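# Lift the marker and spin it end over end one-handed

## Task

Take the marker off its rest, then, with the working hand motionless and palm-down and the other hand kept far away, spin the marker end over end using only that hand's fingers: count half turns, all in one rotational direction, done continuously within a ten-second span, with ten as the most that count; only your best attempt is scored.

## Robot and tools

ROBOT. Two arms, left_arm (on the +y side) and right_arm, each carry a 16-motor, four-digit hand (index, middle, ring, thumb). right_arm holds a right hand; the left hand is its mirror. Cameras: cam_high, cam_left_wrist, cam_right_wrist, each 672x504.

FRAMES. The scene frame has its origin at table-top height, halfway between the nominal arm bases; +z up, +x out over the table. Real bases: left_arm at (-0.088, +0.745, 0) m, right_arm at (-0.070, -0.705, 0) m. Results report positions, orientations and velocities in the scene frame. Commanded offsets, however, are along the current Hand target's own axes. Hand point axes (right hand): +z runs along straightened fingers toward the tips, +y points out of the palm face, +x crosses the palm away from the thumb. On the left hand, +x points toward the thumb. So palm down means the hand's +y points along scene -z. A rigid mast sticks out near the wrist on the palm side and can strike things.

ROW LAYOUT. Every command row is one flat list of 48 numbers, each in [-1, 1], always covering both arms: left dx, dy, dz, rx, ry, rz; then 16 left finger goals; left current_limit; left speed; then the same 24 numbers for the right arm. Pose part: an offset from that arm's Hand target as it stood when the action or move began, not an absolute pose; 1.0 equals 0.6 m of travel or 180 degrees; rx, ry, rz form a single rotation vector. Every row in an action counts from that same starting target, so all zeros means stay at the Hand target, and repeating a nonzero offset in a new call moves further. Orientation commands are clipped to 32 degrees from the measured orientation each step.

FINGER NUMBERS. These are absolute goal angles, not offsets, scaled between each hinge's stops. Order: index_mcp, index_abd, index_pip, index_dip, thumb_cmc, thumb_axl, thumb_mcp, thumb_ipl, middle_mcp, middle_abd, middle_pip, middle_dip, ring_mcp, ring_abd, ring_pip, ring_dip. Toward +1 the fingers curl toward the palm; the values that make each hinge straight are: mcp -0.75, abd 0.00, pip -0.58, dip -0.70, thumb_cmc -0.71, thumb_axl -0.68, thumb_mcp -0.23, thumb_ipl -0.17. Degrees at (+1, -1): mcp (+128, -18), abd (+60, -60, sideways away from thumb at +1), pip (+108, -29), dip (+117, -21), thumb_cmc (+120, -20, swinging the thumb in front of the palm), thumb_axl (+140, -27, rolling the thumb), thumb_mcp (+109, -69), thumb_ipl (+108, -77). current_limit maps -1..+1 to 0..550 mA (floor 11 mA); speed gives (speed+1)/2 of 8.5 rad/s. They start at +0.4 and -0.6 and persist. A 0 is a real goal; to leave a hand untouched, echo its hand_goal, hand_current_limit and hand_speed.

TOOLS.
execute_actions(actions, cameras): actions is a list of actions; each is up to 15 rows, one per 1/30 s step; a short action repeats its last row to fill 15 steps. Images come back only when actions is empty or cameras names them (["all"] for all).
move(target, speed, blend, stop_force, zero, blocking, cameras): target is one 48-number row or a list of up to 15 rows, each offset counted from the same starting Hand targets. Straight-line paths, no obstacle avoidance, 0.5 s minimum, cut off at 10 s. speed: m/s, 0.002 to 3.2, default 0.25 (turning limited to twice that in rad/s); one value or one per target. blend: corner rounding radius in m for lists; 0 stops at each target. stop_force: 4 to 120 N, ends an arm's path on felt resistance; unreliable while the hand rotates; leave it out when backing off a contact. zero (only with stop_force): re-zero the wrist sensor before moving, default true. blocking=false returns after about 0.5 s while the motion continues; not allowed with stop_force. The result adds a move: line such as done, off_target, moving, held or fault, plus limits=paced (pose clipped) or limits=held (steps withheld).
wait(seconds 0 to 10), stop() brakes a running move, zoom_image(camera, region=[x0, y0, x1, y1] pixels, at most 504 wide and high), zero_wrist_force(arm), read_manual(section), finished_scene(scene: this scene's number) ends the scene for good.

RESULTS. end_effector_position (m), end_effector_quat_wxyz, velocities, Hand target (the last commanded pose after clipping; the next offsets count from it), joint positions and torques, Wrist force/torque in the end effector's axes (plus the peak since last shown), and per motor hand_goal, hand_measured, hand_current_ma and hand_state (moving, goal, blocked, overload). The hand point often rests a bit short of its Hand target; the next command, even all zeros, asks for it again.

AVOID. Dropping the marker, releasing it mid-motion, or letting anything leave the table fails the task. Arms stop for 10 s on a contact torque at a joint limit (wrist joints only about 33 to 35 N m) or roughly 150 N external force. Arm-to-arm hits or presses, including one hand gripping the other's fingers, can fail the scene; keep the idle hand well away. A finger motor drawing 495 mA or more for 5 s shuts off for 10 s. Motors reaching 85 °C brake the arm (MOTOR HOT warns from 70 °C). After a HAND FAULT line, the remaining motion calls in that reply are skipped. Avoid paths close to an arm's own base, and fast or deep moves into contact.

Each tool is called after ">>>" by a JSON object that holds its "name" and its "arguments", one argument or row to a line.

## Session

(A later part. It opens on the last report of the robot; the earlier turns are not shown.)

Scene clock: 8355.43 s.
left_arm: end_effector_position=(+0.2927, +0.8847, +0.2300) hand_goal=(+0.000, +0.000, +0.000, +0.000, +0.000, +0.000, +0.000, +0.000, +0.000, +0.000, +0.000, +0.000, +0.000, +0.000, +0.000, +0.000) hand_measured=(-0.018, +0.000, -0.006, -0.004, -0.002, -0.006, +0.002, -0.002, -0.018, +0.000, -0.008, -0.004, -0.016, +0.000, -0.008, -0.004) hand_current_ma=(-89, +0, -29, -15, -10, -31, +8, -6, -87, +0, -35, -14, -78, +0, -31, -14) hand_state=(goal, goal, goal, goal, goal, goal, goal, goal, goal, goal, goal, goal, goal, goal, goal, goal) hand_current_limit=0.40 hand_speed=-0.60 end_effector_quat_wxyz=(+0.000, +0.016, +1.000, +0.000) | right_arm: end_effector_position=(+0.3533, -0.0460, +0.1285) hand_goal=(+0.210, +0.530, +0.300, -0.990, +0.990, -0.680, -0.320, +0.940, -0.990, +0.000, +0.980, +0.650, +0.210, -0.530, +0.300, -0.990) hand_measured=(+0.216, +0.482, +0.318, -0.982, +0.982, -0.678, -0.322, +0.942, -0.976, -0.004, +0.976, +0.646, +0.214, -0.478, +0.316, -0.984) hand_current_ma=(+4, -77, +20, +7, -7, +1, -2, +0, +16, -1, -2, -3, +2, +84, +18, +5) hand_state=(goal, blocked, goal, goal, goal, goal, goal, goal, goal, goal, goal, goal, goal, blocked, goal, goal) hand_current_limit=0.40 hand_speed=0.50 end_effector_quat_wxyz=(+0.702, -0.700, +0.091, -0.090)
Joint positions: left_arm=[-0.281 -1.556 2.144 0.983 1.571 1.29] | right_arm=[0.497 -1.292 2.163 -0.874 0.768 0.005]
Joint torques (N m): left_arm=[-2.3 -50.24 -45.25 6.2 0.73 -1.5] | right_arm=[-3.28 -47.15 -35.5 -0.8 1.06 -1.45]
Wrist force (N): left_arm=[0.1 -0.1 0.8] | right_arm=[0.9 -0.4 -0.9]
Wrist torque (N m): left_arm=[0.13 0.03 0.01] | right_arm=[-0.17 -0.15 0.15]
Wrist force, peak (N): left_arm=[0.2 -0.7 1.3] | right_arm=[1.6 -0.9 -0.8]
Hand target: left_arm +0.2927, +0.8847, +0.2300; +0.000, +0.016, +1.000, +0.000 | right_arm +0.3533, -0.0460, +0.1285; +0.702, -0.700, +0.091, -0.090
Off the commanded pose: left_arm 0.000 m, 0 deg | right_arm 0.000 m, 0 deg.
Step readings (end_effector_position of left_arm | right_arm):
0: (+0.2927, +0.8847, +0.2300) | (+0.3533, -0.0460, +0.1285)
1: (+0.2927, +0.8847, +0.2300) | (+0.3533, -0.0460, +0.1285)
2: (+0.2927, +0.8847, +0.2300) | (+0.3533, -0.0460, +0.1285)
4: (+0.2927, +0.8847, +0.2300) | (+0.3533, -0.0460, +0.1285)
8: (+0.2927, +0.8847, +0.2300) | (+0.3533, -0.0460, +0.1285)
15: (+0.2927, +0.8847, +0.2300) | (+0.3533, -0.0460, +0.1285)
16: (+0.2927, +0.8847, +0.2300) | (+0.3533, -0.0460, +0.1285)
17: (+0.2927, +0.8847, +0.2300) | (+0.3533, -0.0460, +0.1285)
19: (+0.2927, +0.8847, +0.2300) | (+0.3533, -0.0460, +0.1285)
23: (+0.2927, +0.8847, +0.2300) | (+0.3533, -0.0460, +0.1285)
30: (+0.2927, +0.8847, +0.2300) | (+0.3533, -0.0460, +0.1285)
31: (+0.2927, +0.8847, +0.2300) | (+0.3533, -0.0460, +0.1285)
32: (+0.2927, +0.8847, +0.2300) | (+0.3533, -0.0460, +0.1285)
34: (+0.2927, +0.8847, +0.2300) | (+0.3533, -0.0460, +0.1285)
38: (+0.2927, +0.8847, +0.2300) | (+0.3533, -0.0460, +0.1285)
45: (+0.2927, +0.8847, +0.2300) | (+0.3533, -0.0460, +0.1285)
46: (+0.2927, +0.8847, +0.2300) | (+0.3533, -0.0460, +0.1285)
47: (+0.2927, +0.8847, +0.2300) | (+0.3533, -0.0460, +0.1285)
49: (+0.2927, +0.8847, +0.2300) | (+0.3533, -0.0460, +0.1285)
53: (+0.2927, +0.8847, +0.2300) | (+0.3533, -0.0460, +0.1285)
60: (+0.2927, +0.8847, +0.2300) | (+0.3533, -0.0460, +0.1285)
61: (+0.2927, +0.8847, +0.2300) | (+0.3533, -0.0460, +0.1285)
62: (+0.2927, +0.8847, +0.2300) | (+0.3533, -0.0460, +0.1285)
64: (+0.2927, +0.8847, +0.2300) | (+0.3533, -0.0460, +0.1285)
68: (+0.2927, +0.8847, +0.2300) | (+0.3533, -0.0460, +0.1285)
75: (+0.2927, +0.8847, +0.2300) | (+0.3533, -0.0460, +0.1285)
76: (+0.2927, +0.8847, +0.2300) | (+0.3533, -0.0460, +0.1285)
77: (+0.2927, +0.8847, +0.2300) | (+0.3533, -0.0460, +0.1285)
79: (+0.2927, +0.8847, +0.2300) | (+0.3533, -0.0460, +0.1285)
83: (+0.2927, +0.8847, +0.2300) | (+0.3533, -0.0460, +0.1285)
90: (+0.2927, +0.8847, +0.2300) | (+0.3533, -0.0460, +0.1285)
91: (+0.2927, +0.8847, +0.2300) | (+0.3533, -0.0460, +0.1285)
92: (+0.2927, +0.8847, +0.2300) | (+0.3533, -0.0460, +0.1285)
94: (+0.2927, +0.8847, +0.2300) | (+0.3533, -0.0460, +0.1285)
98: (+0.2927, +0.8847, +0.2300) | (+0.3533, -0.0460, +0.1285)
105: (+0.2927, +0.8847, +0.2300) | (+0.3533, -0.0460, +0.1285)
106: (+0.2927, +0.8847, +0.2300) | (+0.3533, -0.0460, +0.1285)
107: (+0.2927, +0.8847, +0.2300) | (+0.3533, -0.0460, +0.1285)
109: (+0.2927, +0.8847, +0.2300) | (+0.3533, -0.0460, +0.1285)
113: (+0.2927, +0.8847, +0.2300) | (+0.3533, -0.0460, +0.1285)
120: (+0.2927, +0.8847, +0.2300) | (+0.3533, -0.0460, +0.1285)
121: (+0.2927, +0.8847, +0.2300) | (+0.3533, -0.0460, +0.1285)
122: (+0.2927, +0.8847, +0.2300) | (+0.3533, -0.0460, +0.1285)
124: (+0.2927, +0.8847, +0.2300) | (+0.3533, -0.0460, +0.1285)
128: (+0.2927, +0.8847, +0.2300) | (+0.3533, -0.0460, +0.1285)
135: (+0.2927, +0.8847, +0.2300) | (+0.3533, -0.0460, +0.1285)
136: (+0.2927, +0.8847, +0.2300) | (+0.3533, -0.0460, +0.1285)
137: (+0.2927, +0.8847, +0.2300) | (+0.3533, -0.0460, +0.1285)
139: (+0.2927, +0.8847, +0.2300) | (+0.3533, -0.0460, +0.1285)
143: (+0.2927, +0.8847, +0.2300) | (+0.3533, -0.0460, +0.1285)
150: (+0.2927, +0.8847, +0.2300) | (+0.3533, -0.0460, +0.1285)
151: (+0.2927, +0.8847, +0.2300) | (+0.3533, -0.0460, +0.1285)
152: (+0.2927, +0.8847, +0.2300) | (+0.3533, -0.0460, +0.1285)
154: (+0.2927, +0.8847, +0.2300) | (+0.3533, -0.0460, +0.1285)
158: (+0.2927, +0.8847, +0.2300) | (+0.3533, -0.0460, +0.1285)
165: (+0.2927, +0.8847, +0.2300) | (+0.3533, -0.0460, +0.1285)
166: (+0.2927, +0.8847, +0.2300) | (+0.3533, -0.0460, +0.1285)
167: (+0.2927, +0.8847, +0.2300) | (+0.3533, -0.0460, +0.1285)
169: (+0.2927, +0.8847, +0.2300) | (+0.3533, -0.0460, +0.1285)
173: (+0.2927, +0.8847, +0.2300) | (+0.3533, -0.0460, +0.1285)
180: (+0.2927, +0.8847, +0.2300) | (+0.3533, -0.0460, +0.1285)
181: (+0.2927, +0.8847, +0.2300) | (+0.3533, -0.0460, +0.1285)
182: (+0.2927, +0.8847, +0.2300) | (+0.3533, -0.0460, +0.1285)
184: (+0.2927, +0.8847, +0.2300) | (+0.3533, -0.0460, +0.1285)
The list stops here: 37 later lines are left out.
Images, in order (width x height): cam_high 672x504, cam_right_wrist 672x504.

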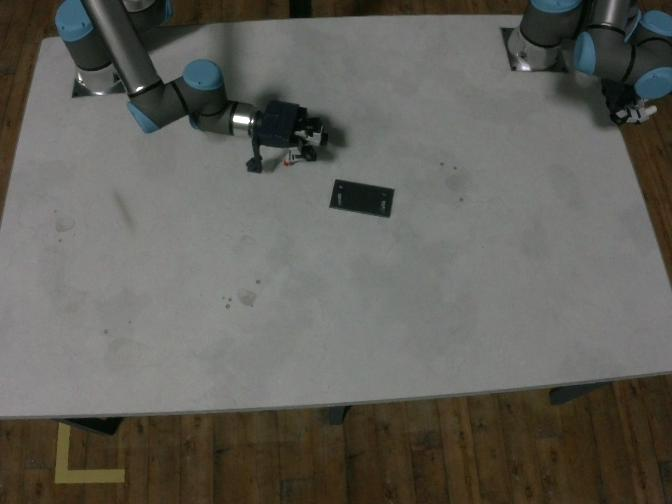

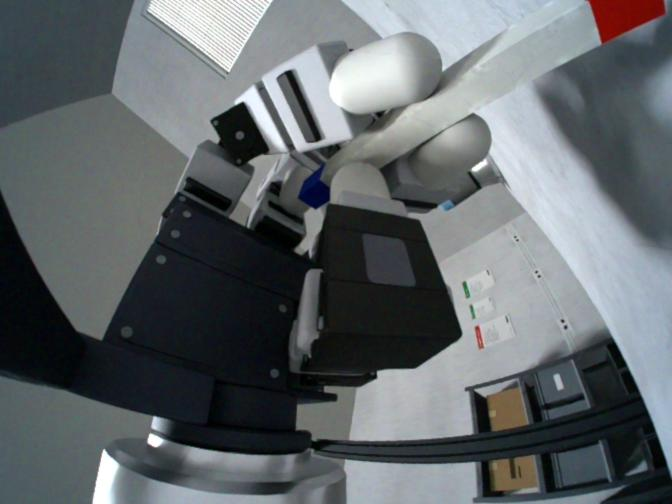

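>>> {"name": "move", "arguments": {
  "target": [
    [0,0,0,0,0,0,0,0,0,0,0,0,0,0,0,0,0,0,0,0,0,0,0.4,-0.6,0,0,0,0,0,0,0.2123,0.53,0.3,-0.986,0.999,-0.678,-0.132,0.782,-0.99,0,0.985,0.65,0.2123,-0.53,0.3,-0.986,0,-0.7],
    [0,0,0,0,0,0,0,0,0,0,0,0,0,0,0,0,0,0,0,0,0,0,0.4,-0.6,0,0,0,0,0,0,0.2123,0.53,0.3,-0.986,0.976,-0.678,0.072,0.485,-0.99,0,0.985,0.65,0.2123,-0.53,0.3,-0.986,0,-0.7],
    [0,0,0,0,0,0,0,0,0,0,0,0,0,0,0,0,0,0,0,0,0,0,0.4,-0.6,0,0,0,0,0,0,0.2123,0.53,0.3,-0.986,0.956,-0.678,0.192,0.271,-0.99,0,0.985,0.65,0.2123,-0.53,0.3,-0.986,0,-0.7],
    [0,0,0,0,0,0,0,0,0,0,0,0,0,0,0,0,0,0,0,0,0,0,0.4,-0.6,0,0,0,0,0,0,0.2123,0.53,0.3,-0.986,0.985,-0.678,-0.132,0.782,-0.99,0,0.985,0.65,0.2123,-0.53,0.3,-0.986,0,-0.6],
    [0,0,0,0,0,0,0,0,0,0,0,0,0,0,0,0,0,0,0,0,0,0,0.4,-0.6,0,0,0,0,0,0,0.2123,0.53,0.3,-0.986,0.96,-0.678,-0.45,0.98,-0.99,0,0.985,0.65,0.2123,-0.53,0.3,-0.986,0,-0.6],
    [0,0,0,0,0,0,0,0,0,0,0,0,0,0,0,0,0,0,0,0,0,0,0.4,-0.6,0,0,0,0,0,0,0.2123,0.53,0.3,-0.986,0.357,-0.678,-0.673,0.702,-0.99,0,0.985,0.65,0.2123,-0.53,0.3,-0.986,0,-0.6]
  ],
  "cameras": ["cam_right_wrist"]
}}

Scene clock: 8395.70 s.
left_arm: end_effector_position=(+0.2927, +0.8847, +0.2300) hand_goal=(+0.000, +0.000, +0.000, +0.000, +0.000, +0.000, +0.000, +0.000, +0.000, +0.000, +0.000, +0.000, +0.000, +0.000, +0.000, +0.000) hand_measured=(-0.018, +0.000, -0.006, -0.004, -0.002, -0.006, +0.002, -0.002, -0.018, +0.000, -0.008, -0.004, -0.016, +0.000, -0.008, -0.004) hand_current_ma=(-89, +0, -29, -15, -10, -31, +8, -6, -87, +0, -35, -14, -78, +0, -31, -14) hand_state=(goal, goal, goal, goal, goal, goal, goal, goal, goal, goal, goal, goal, goal, goal, goal, goal) hand_current_limit=0.40 hand_speed=-0.60 end_effector_quat_wxyz=(+0.000, +0.016, +1.000, +0.000) | right_arm: end_effector_position=(+0.3533, -0.0460, +0.1285) hand_goal=(+0.212, +0.530, +0.300, -0.986, +0.356, -0.678, -0.674, +0.702, -0.990, +0.000, +0.984, +0.650, +0.212, -0.530, +0.300, -0.986) hand_measured=(+0.218, +0.482, +0.318, -0.982, +0.362, -0.680, -0.670, +0.704, -0.976, -0.004, +0.976, +0.646, +0.216, -0.478, +0.316, -0.982) hand_current_ma=(+5, -75, +20, +3, +4, -1, +3, +1, +16, -1, -5, -3, +3, +84, +18, +2) hand_state=(goal, blocked, goal, goal, goal, goal, goal, goal, goal, goal, goal, goal, goal, blocked, goal, goal) hand_current_limit=0.00 hand_speed=-0.60 end_effector_quat_wxyz=(+0.702, -0.700, +0.091, -0.090)
Joint positions: left_arm=[-0.281 -1.556 2.144 0.983 1.571 1.29] | right_arm=[0.497 -1.292 2.163 -0.874 0.768 0.005]
Joint torques (N m): left_arm=[0.32 -48.3 -45.16 6.28 0.71 -1.51] | right_arm=[-4.11 -47.23 -37.51 -1.1 0.67 -1.67]
Wrist force (N): left_arm=[-0.2 0.1 0.5] | right_arm=[1.5 -0.4 -1.2]
Wrist torque (N m): left_arm=[0.18 0.06 -0.03] | right_arm=[-0.13 -0.22 0.16]
Wrist force, peak (N): left_arm=[0.3 -0.2 1.2] | right_arm=[1.5 -0.4 -1.2]
Hand target: left_arm +0.2927, +0.8847, +0.2300; +0.000, +0.016, +1.000, +0.000 | right_arm +0.3533, -0.0460, +0.1285; +0.702, -0.700, +0.091, -0.090
Off the commanded pose: left_arm 0.000 m, 0 deg | right_arm 0.000 m, 0 deg.
move: done
Images, in order (width x height): cam_right_wrist 672x504.

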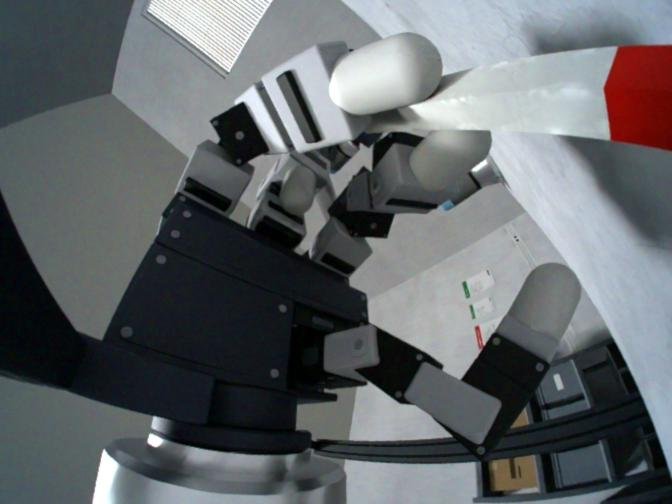

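>>> {"name": "move", "arguments": {
  "target": [0,0,0,0,0,0,0,0,0,0,0,0,0,0,0,0,0,0,0,0,0,0,0.4,-0.6,0,0,0,-0.1111,0,0,0.2123,0.53,0.3,-0.986,0.357,-0.678,-0.673,0.702,-0.99,0,0.985,0.65,0.2123,-0.53,0.3,-0.986,0,-0.8],
  "speed": 0.15
}}

>>> {"name": "move", "arguments": {
  "target": [0,0,0,0,0,0,0,0,0,0,0,0,0,0,0,0,0,0,0,0,0,0,0.4,-0.6,0,0.1332,0.0485,0,0,0,0.2123,0.53,0.3,-0.986,0.357,-0.678,-0.673,0.702,-0.99,0,0.985,0.65,0.2123,-0.53,0.3,-0.986,0,-0.8],
  "speed": 0.06,
  "cameras": ["cam_right_wrist"]
}}

Scene clock: 8407.37 s.
left_arm: end_effector_position=(+0.2927, +0.8847, +0.2300) hand_goal=(+0.000, +0.000, +0.000, +0.000, +0.000, +0.000, +0.000, +0.000, +0.000, +0.000, +0.000, +0.000, +0.000, +0.000, +0.000, +0.000) hand_measured=(-0.018, +0.000, -0.006, -0.004, -0.002, -0.006, +0.002, -0.002, -0.018, +0.000, -0.008, -0.004, -0.016, +0.000, -0.008, -0.004) hand_current_ma=(-89, +0, -29, -15, -10, -31, +8, -6, -87, +0, -35, -14, -78, +0, -31, -14) hand_state=(goal, goal, goal, goal, goal, goal, goal, goal, goal, goal, goal, goal, goal, goal, goal, goal) hand_current_limit=0.40 hand_speed=-0.60 end_effector_quat_wxyz=(+0.000, +0.016, +1.000, +0.000) | right_arm: end_effector_position=(+0.3533, -0.0460, +0.1285) hand_goal=(+0.212, +0.530, +0.300, -0.986, +0.356, -0.678, -0.674, +0.702, -0.990, +0.000, +0.984, +0.650, +0.212, -0.530, +0.300, -0.986) hand_measured=(+0.214, +0.482, +0.318, -0.982, +0.362, -0.680, -0.670, +0.704, -0.976, -0.004, +0.976, +0.646, +0.212, -0.478, +0.316, -0.982) hand_current_ma=(+0, -75, +20, +3, +4, -1, +3, +1, +15, -1, -5, -3, +0, +84, +18, +2) hand_state=(goal, blocked, goal, goal, goal, goal, goal, goal, goal, goal, goal, goal, goal, blocked, goal, goal) hand_current_limit=0.00 hand_speed=-0.80 end_effector_quat_wxyz=(-0.570, +0.812, -0.105, +0.073)
Joint positions: left_arm=[-0.281 -1.556 2.144 0.983 1.571 1.29] | right_arm=[0.552 -1.255 1.945 -0.231 0.876 -0.304]
Joint torques (N m): left_arm=[-0.2 -50.36 -42.97 6.43 0.64 -1.27] | right_arm=[12.74 -48.27 -47.79 2.59 2.02 -3.31]
Wrist force (N): left_arm=[-0.1 -0.3 0.6] | right_arm=[1.0 -0.7 -0.6]
Wrist torque (N m): left_arm=[0.12 0.04 0.00] | right_arm=[-0.05 -0.17 0.32]
Wrist force, peak (N): left_arm=[-0.1 -0.1 1.3] | right_arm=[1.6 -0.7 -1.1]
Hand target: left_arm +0.2927, +0.8847, +0.2300; +0.000, +0.016, +1.000, +0.000 | right_arm +0.3533, -0.0460, +0.1285; -0.570, +0.812, -0.105, +0.073
Off the commanded pose: left_arm 0.000 m, 0 deg | right_arm 0.000 m, 0 deg.
move: done

Scene clock: 8409.23 s.
left_arm: end_effector_position=(+0.2927, +0.8847, +0.2300) hand_goal=(+0.000, +0.000, +0.000, +0.000, +0.000, +0.000, +0.000, +0.000, +0.000, +0.000, +0.000, +0.000, +0.000, +0.000, +0.000, +0.000) hand_measured=(-0.018, +0.000, -0.006, -0.004, -0.002, -0.006, +0.002, -0.002, -0.018, +0.000, -0.008, -0.004, -0.016, +0.000, -0.008, -0.004) hand_current_ma=(-89, +0, -29, -15, -10, -31, +8, -6, -87, +0, -35, -14, -78, +0, -31, -14) hand_state=(goal, goal, goal, goal, goal, goal, goal, goal, goal, goal, goal, goal, goal, goal, goal, goal) hand_current_limit=0.40 hand_speed=-0.60 end_effector_quat_wxyz=(+0.000, +0.016, +1.000, +0.000) | right_arm: end_effector_position=(+0.3531, -0.0457, +0.0435) hand_goal=(+0.212, +0.530, +0.300, -0.986, +0.356, -0.678, -0.674, +0.702, -0.990, +0.000, +0.984, +0.650, +0.212, -0.530, +0.300, -0.986) hand_measured=(+0.214, +0.482, +0.318, -0.982, +0.362, -0.680, -0.670, +0.704, -0.976, -0.004, +0.976, +0.646, +0.212, -0.478, +0.316, -0.982) hand_current_ma=(+0, -75, +20, +3, +4, -1, +3, +1, +15, -1, -5, -3, +0, +84, +18, +2) hand_state=(goal, blocked, goal, goal, goal, goal, goal, goal, goal, goal, goal, goal, goal, blocked, goal, goal) hand_current_limit=0.00 hand_speed=-0.80 end_effector_quat_wxyz=(-0.570, +0.812, -0.105, +0.073)
Joint positions: left_arm=[-0.281 -1.556 2.144 0.983 1.571 1.29] | right_arm=[0.552 -1.151 1.991 -0.382 0.876 -0.303]
Joint torques (N m): left_arm=[-0.53 -48.48 -43.07 6.14 0.64 -1.54] | right_arm=[11.86 -51.5 -18.76 -1.31 1.56 2.74]
Wrist force (N): left_arm=[0.2 -0.3 0.1] | right_arm=[0.7 -0.6 -0.3]
Wrist torque (N m): left_arm=[0.18 0.00 0.02] | right_arm=[-0.07 -0.16 0.28]
Wrist force, peak (N): left_arm=[0.5 0.1 0.9] | right_arm=[1.5 -0.9 -0.8]
Hand target: left_arm +0.2927, +0.8847, +0.2300; +0.000, +0.016, +1.000, +0.000 | right_arm +0.3531, -0.0457, +0.0434; -0.570, +0.812, -0.105, +0.073
Off the commanded pose: left_arm 0.000 m, 0 deg | right_arm 0.000 m, 0 deg.
move: done
Images, in order (width x height): cam_right_wrist 672x504.

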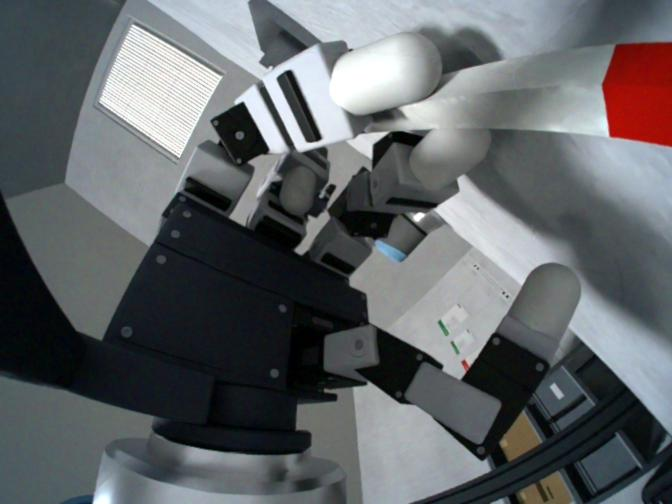

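>>> {"name": "move", "arguments": {
  "target": [0,0,0,0,0,0,0,0,0,0,0,0,0,0,0,0,0,0,0,0,0,0,0.4,-0.6,0,0.0345,0.0125,0,0,0,0.2123,0.53,0.3,-0.986,0.357,-0.678,-0.673,0.702,-0.99,0,0.985,0.65,0.2123,-0.53,0.3,-0.986,0,-0.8],
  "speed": 0.006,
  "stop_force": 4,
  "cameras": ["cam_right_wrist", "cam_high"]
}}

Scene clock: 8418.77 s.
left_arm: end_effector_position=(+0.2927, +0.8847, +0.2300) hand_goal=(+0.000, +0.000, +0.000, +0.000, +0.000, +0.000, +0.000, +0.000, +0.000, +0.000, +0.000, +0.000, +0.000, +0.000, +0.000, +0.000) hand_measured=(-0.018, +0.000, -0.006, -0.004, -0.002, -0.006, +0.002, -0.002, -0.018, +0.000, -0.008, -0.004, -0.016, +0.000, -0.008, -0.004) hand_current_ma=(-89, +0, -29, -15, -10, -31, +8, -6, -87, +0, -35, -14, -78, +0, -31, -14) hand_state=(goal, goal, goal, goal, goal, goal, goal, goal, goal, goal, goal, goal, goal, goal, goal, goal) hand_current_limit=0.40 hand_speed=-0.60 end_effector_quat_wxyz=(+0.000, +0.016, +1.000, +0.000) | right_arm: end_effector_position=(+0.3531, -0.0457, +0.0242) hand_goal=(+0.212, +0.530, +0.300, -0.986, +0.356, -0.678, -0.674, +0.702, -0.990, +0.000, +0.984, +0.650, +0.212, -0.530, +0.300, -0.986) hand_measured=(+0.214, +0.482, +0.320, -0.978, +0.362, -0.680, -0.670, +0.704, -0.976, -0.004, +0.976, +0.646, +0.212, -0.488, +0.322, -0.980) hand_current_ma=(+1, -75, +26, +7, +4, -1, +3, +1, +15, -1, -5, -3, +0, +60, +29, +5) hand_state=(goal, blocked, blocked, goal, goal, goal, goal, goal, goal, goal, goal, goal, goal, blocked, blocked, goal) hand_current_limit=0.00 hand_speed=-0.80 end_effector_quat_wxyz=(-0.570, +0.812, -0.105, +0.073)
Joint positions: left_arm=[-0.281 -1.556 2.144 0.983 1.571 1.29] | right_arm=[0.552 -1.125 1.999 -0.416 0.876 -0.303]
Joint torques (N m): left_arm=[3.1 -50.11 -44.69 6.15 0.44 -0.93] | right_arm=[6.77 -85.3 -37.28 0.93 1.57 1.99]
Wrist force (N): left_arm=[-0.1 0.1 0.3] | right_arm=[-0.1 -1.5 -0.8]
Wrist torque (N m): left_arm=[0.21 0.04 -0.02] | right_arm=[-0.06 -0.11 0.28]
Wrist force, peak (N): left_arm=[-0.4 0.3 1.2] | right_arm=[-0.3 -4.9 -0.1]
Hand target: left_arm +0.2927, +0.8847, +0.2300; +0.000, +0.016, +1.000, +0.000 | right_arm +0.3531, -0.0457, +0.0242; -0.570, +0.812, -0.105, +0.073 (not the last commanded pose)
Off the commanded pose: left_arm 0.000 m, 0 deg | right_arm 0.003 m, 0 deg.
move: contact (right_arm)
Images, in order (width x height): cam_high 672x504, cam_right_wrist 672x504.

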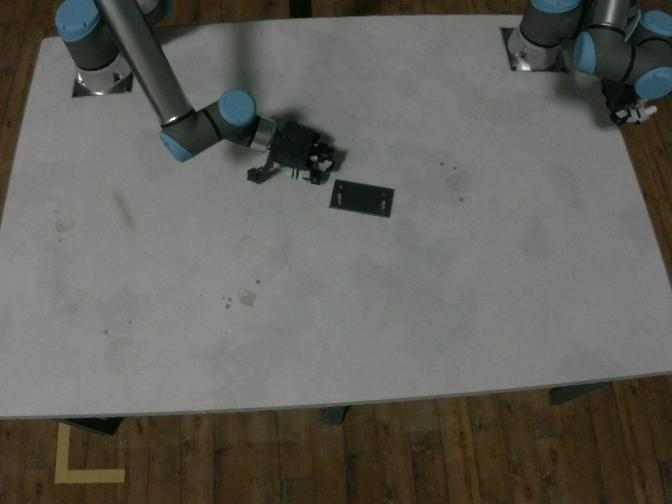

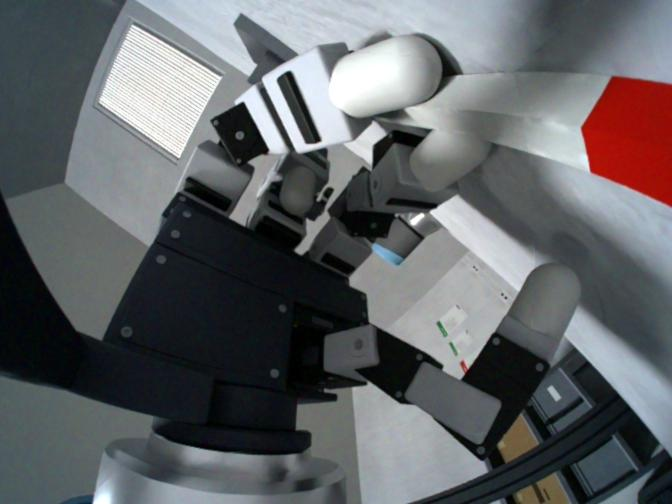

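>>> {"name": "move", "arguments": {
  "target": [
    [0,0,0,0,0,0,0,0,0,0,0,0,0,0,0,0,0,0,0,0,0,0,0.4,-0.6,0,-0.0012,-0.0004,0,0,0,0.2123,0.53,0.3,-0.986,0.357,-0.678,-0.673,0.702,-0.99,0,0.985,0.65,0.2123,-0.53,0.3,-0.986,0,-0.95],
    [0,0,0,0,0,0,0,0,0,0,0,0,0,0,0,0,0,0,0,0,0,0,0.4,-0.6,0,-0.0012,-0.0004,0,0,0,0.2123,0.40,0.3,-0.986,0.357,-0.678,-0.673,0.702,-0.99,0,0.985,0.65,0.2123,-0.40,0.3,-0.986,0,-0.95],
    [0,0,0,0,0,0,0,0,0,0,0,0,0,0,0,0,0,0,0,0,0,0,0.4,-0.6,0,-0.0012,-0.0004,0,0,0,0.2123,0.30,0.3,-0.986,0.357,-0.678,-0.673,0.702,-0.99,0,0.985,0.65,0.2123,-0.30,0.3,-0.986,0,-0.9]
  ],
  "speed": 0.02,
  "cameras": ["cam_right_wrist"]
}}

Scene clock: 8429.83 s.
left_arm: end_effector_position=(+0.2927, +0.8847, +0.2300) hand_goal=(+0.000, +0.000, +0.000, +0.000, +0.000, +0.000, +0.000, +0.000, +0.000, +0.000, +0.000, +0.000, +0.000, +0.000, +0.000, +0.000) hand_measured=(-0.018, +0.000, -0.006, -0.004, -0.002, -0.006, +0.002, -0.002, -0.018, +0.000, -0.008, -0.004, -0.016, +0.000, -0.008, -0.004) hand_current_ma=(-89, +0, -29, -15, -10, -31, +8, -6, -87, +0, -35, -14, -78, +0, -31, -14) hand_state=(goal, goal, goal, goal, goal, goal, goal, goal, goal, goal, goal, goal, goal, goal, goal, goal) hand_current_limit=0.40 hand_speed=-0.60 end_effector_quat_wxyz=(+0.000, +0.016, +1.000, +0.000) | right_arm: end_effector_position=(+0.3531, -0.0457, +0.0250) hand_goal=(+0.212, +0.300, +0.300, -0.986, +0.356, -0.678, -0.674, +0.702, -0.990, +0.000, +0.984, +0.650, +0.212, -0.300, +0.300, -0.986) hand_measured=(+0.236, +0.368, +0.314, -0.980, +0.362, -0.680, -0.670, +0.704, -0.976, -0.004, +0.976, +0.646, +0.232, -0.378, +0.316, -0.980) hand_current_ma=(+33, +123, +16, +4, +4, -1, +3, +1, +15, -1, -5, -3, +29, -150, +18, +5) hand_state=(blocked, blocked, goal, goal, goal, goal, goal, goal, goal, goal, goal, goal, blocked, blocked, goal, goal) hand_current_limit=0.00 hand_speed=-0.90 end_effector_quat_wxyz=(-0.570, +0.812, -0.105, +0.073)
Joint positions: left_arm=[-0.281 -1.556 2.144 0.983 1.571 1.29] | right_arm=[0.552 -1.126 1.998 -0.414 0.876 -0.303]
Joint torques (N m): left_arm=[-0.26 -46.14 -44.24 6.58 0.56 -1.31] | right_arm=[10.45 -78.71 -33.03 1.04 1.91 2.49]
Wrist force (N): left_arm=[-0.2 0.2 0.3] | right_arm=[1.2 -6.7 -2.0]
Wrist torque (N m): left_arm=[0.23 0.05 -0.02] | right_arm=[-0.38 -0.18 0.20]
Wrist force, peak (N): left_arm=[0.0 -0.2 1.2] | right_arm=[1.3 -6.5 -2.6]
Hand target: left_arm +0.2927, +0.8847, +0.2300; +0.000, +0.016, +1.000, +0.000 | right_arm +0.3531, -0.0457, +0.0250; -0.570, +0.812, -0.105, +0.073
Off the commanded pose: left_arm 0.000 m, 0 deg | right_arm 0.000 m, 0 deg.
move: done
Images, in order (width x height): cam_right_wrist 672x504.

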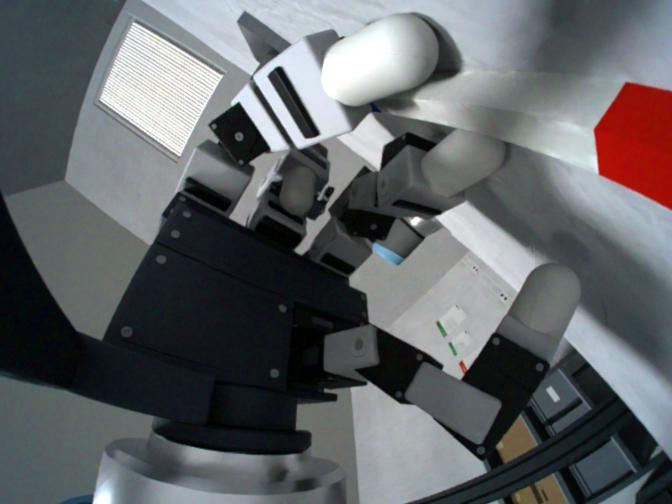

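>>> {"name": "move", "arguments": {
  "target": [0,0,0,0,0,0,0,0,0,0,0,0,0,0,0,0,0,0,0,0,0,0,0.4,-0.6,0,-0.008,-0.0029,0,0,0,0.2123,0.30,0.3,-0.986,0.357,-0.678,-0.673,0.702,-0.99,0,0.985,0.65,0.2123,-0.30,0.3,-0.986,0,-0.9],
  "speed": 0.01
}}

>>> {"name": "move", "arguments": {
  "target": [0,0,0,0,0,0,0,0,0,0,0,0,0,0,0,0,0,0,0,0,0,0,0.4,-0.6,0,-0.188,-0.0684,0,0,0,0.2123,0.30,0.3,-0.986,0.357,-0.678,-0.673,0.702,-0.99,0,0.985,0.65,0.2123,-0.30,0.3,-0.986,0,-0.9],
  "speed": 0.06,
  "cameras": ["cam_high", "cam_right_wrist"]
}}

Scene clock: 8438.13 s.
left_arm: end_effector_position=(+0.2927, +0.8847, +0.2300) hand_goal=(+0.000, +0.000, +0.000, +0.000, +0.000, +0.000, +0.000, +0.000, +0.000, +0.000, +0.000, +0.000, +0.000, +0.000, +0.000, +0.000) hand_measured=(-0.018, +0.000, -0.006, -0.004, -0.002, -0.006, +0.002, -0.002, -0.018, +0.000, -0.008, -0.004, -0.016, +0.000, -0.008, -0.004) hand_current_ma=(-89, +0, -29, -15, -10, -31, +8, -6, -87, +0, -35, -14, -78, +0, -31, -14) hand_state=(goal, goal, goal, goal, goal, goal, goal, goal, goal, goal, goal, goal, goal, goal, goal, goal) hand_current_limit=0.40 hand_speed=-0.60 end_effector_quat_wxyz=(+0.000, +0.016, +1.000, +0.000) | right_arm: end_effector_position=(+0.3531, -0.0457, +0.0300) hand_goal=(+0.212, +0.300, +0.300, -0.986, +0.356, -0.678, -0.674, +0.702, -0.990, +0.000, +0.984, +0.650, +0.212, -0.300, +0.300, -0.986) hand_measured=(+0.214, +0.302, +0.300, -0.984, +0.362, -0.680, -0.670, +0.704, -0.976, -0.004, +0.976, +0.646, +0.214, -0.302, +0.302, -0.982) hand_current_ma=(+1, +1, +0, +1, +4, -1, +3, +1, +15, -1, -5, -3, +1, -1, +0, +1) hand_state=(goal, goal, goal, goal, goal, goal, goal, goal, goal, goal, goal, goal, goal, goal, goal, goal) hand_current_limit=0.00 hand_speed=-0.90 end_effector_quat_wxyz=(-0.570, +0.812, -0.105, +0.073)
Joint positions: left_arm=[-0.281 -1.556 2.144 0.983 1.571 1.29] | right_arm=[0.552 -1.133 1.996 -0.405 0.876 -0.303]
Joint torques (N m): left_arm=[-0.47 -45.63 -44.59 5.92 0.39 -1.02] | right_arm=[7.99 -87.28 -40.85 1.45 0.61 2.52]
Wrist force (N): left_arm=[-0.3 -0.2 0.4] | right_arm=[0.9 -1.2 -0.3]
Wrist torque (N m): left_arm=[0.17 0.06 -0.03] | right_arm=[-0.14 -0.18 0.29]
Wrist force, peak (N): left_arm=[-0.5 -0.2 1.0] | right_arm=[1.2 -7.3 -2.0]
Hand target: left_arm +0.2927, +0.8847, +0.2300; +0.000, +0.016, +1.000, +0.000 | right_arm +0.3531, -0.0457, +0.0301; -0.570, +0.812, -0.105, +0.073
Off the commanded pose: left_arm 0.000 m, 0 deg | right_arm 0.000 m, 0 deg.
move: done

Scene clock: 8440.57 s.
left_arm: end_effector_position=(+0.2927, +0.8847, +0.2300) hand_goal=(+0.000, +0.000, +0.000, +0.000, +0.000, +0.000, +0.000, +0.000, +0.000, +0.000, +0.000, +0.000, +0.000, +0.000, +0.000, +0.000) hand_measured=(-0.018, +0.000, -0.006, -0.004, -0.002, -0.006, +0.002, -0.002, -0.018, +0.000, -0.008, -0.004, -0.016, +0.000, -0.008, -0.004) hand_current_ma=(-89, +0, -29, -15, -10, -31, +8, -6, -87, +0, -35, -14, -78, +0, -31, -14) hand_state=(goal, goal, goal, goal, goal, goal, goal, goal, goal, goal, goal, goal, goal, goal, goal, goal) hand_current_limit=0.40 hand_speed=-0.60 end_effector_quat_wxyz=(+0.000, +0.016, +1.000, +0.000) | right_arm: end_effector_position=(+0.3533, -0.0460, +0.1500) hand_goal=(+0.212, +0.300, +0.300, -0.986, +0.356, -0.678, -0.674, +0.702, -0.990, +0.000, +0.984, +0.650, +0.212, -0.300, +0.300, -0.986) hand_measured=(+0.214, +0.302, +0.300, -0.984, +0.362, -0.680, -0.670, +0.704, -0.976, -0.004, +0.976, +0.646, +0.214, -0.302, +0.300, -0.984) hand_current_ma=(+1, +1, +0, +1, +4, -1, +3, +1, +15, -1, -5, -3, +1, -1, +0, +1) hand_state=(goal, goal, goal, goal, goal, goal, goal, goal, goal, goal, goal, goal, goal, goal, goal, goal) hand_current_limit=0.00 hand_speed=-0.90 end_effector_quat_wxyz=(-0.570, +0.812, -0.105, +0.073)
Joint positions: left_arm=[-0.281 -1.556 2.144 0.983 1.571 1.29] | right_arm=[0.551 -1.279 1.93 -0.193 0.876 -0.304]
Joint torques (N m): left_arm=[-0.12 -48.52 -43.88 6.1 0.5 -1.02] | right_arm=[-13.63 -80.94 -47.81 1.9 -2.2 -3.23]
Wrist force (N): left_arm=[-0.4 0.0 0.3] | right_arm=[1.1 -1.0 -0.7]
Wrist torque (N m): left_arm=[0.20 0.07 -0.04] | right_arm=[-0.07 -0.19 0.32]
Wrist force, peak (N): left_arm=[0.2 -0.2 1.1] | right_arm=[1.7 -1.3 -0.8]
Hand target: left_arm +0.2927, +0.8847, +0.2300; +0.000, +0.016, +1.000, +0.000 | right_arm +0.3533, -0.0460, +0.1501; -0.570, +0.812, -0.105, +0.073
Off the commanded pose: left_arm 0.000 m, 0 deg | right_arm 0.000 m, 0 deg.
move: done
Images, in order (width x height): cam_high 672x504, cam_right_wrist 672x504.

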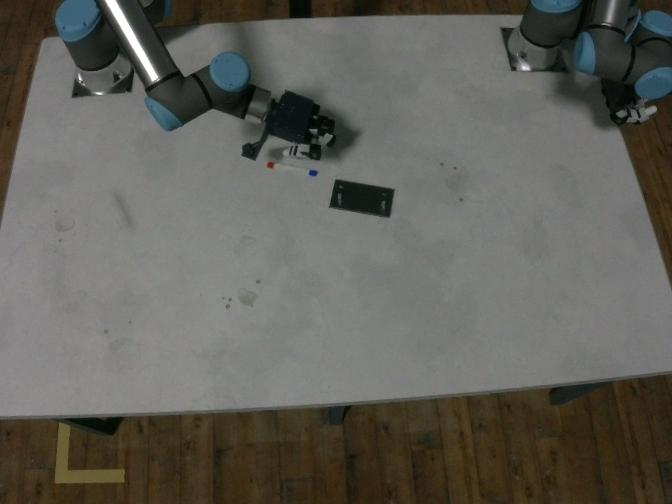

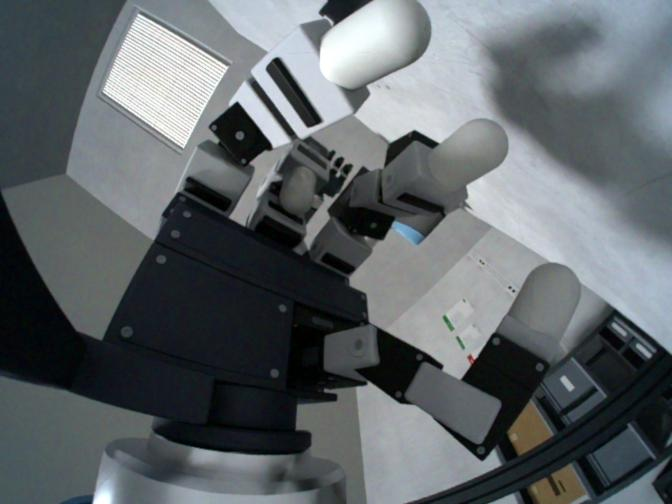

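>>> {"name": "finished_scene", "arguments": {
  "scene": 1
}}

The scene is finished: the task was done.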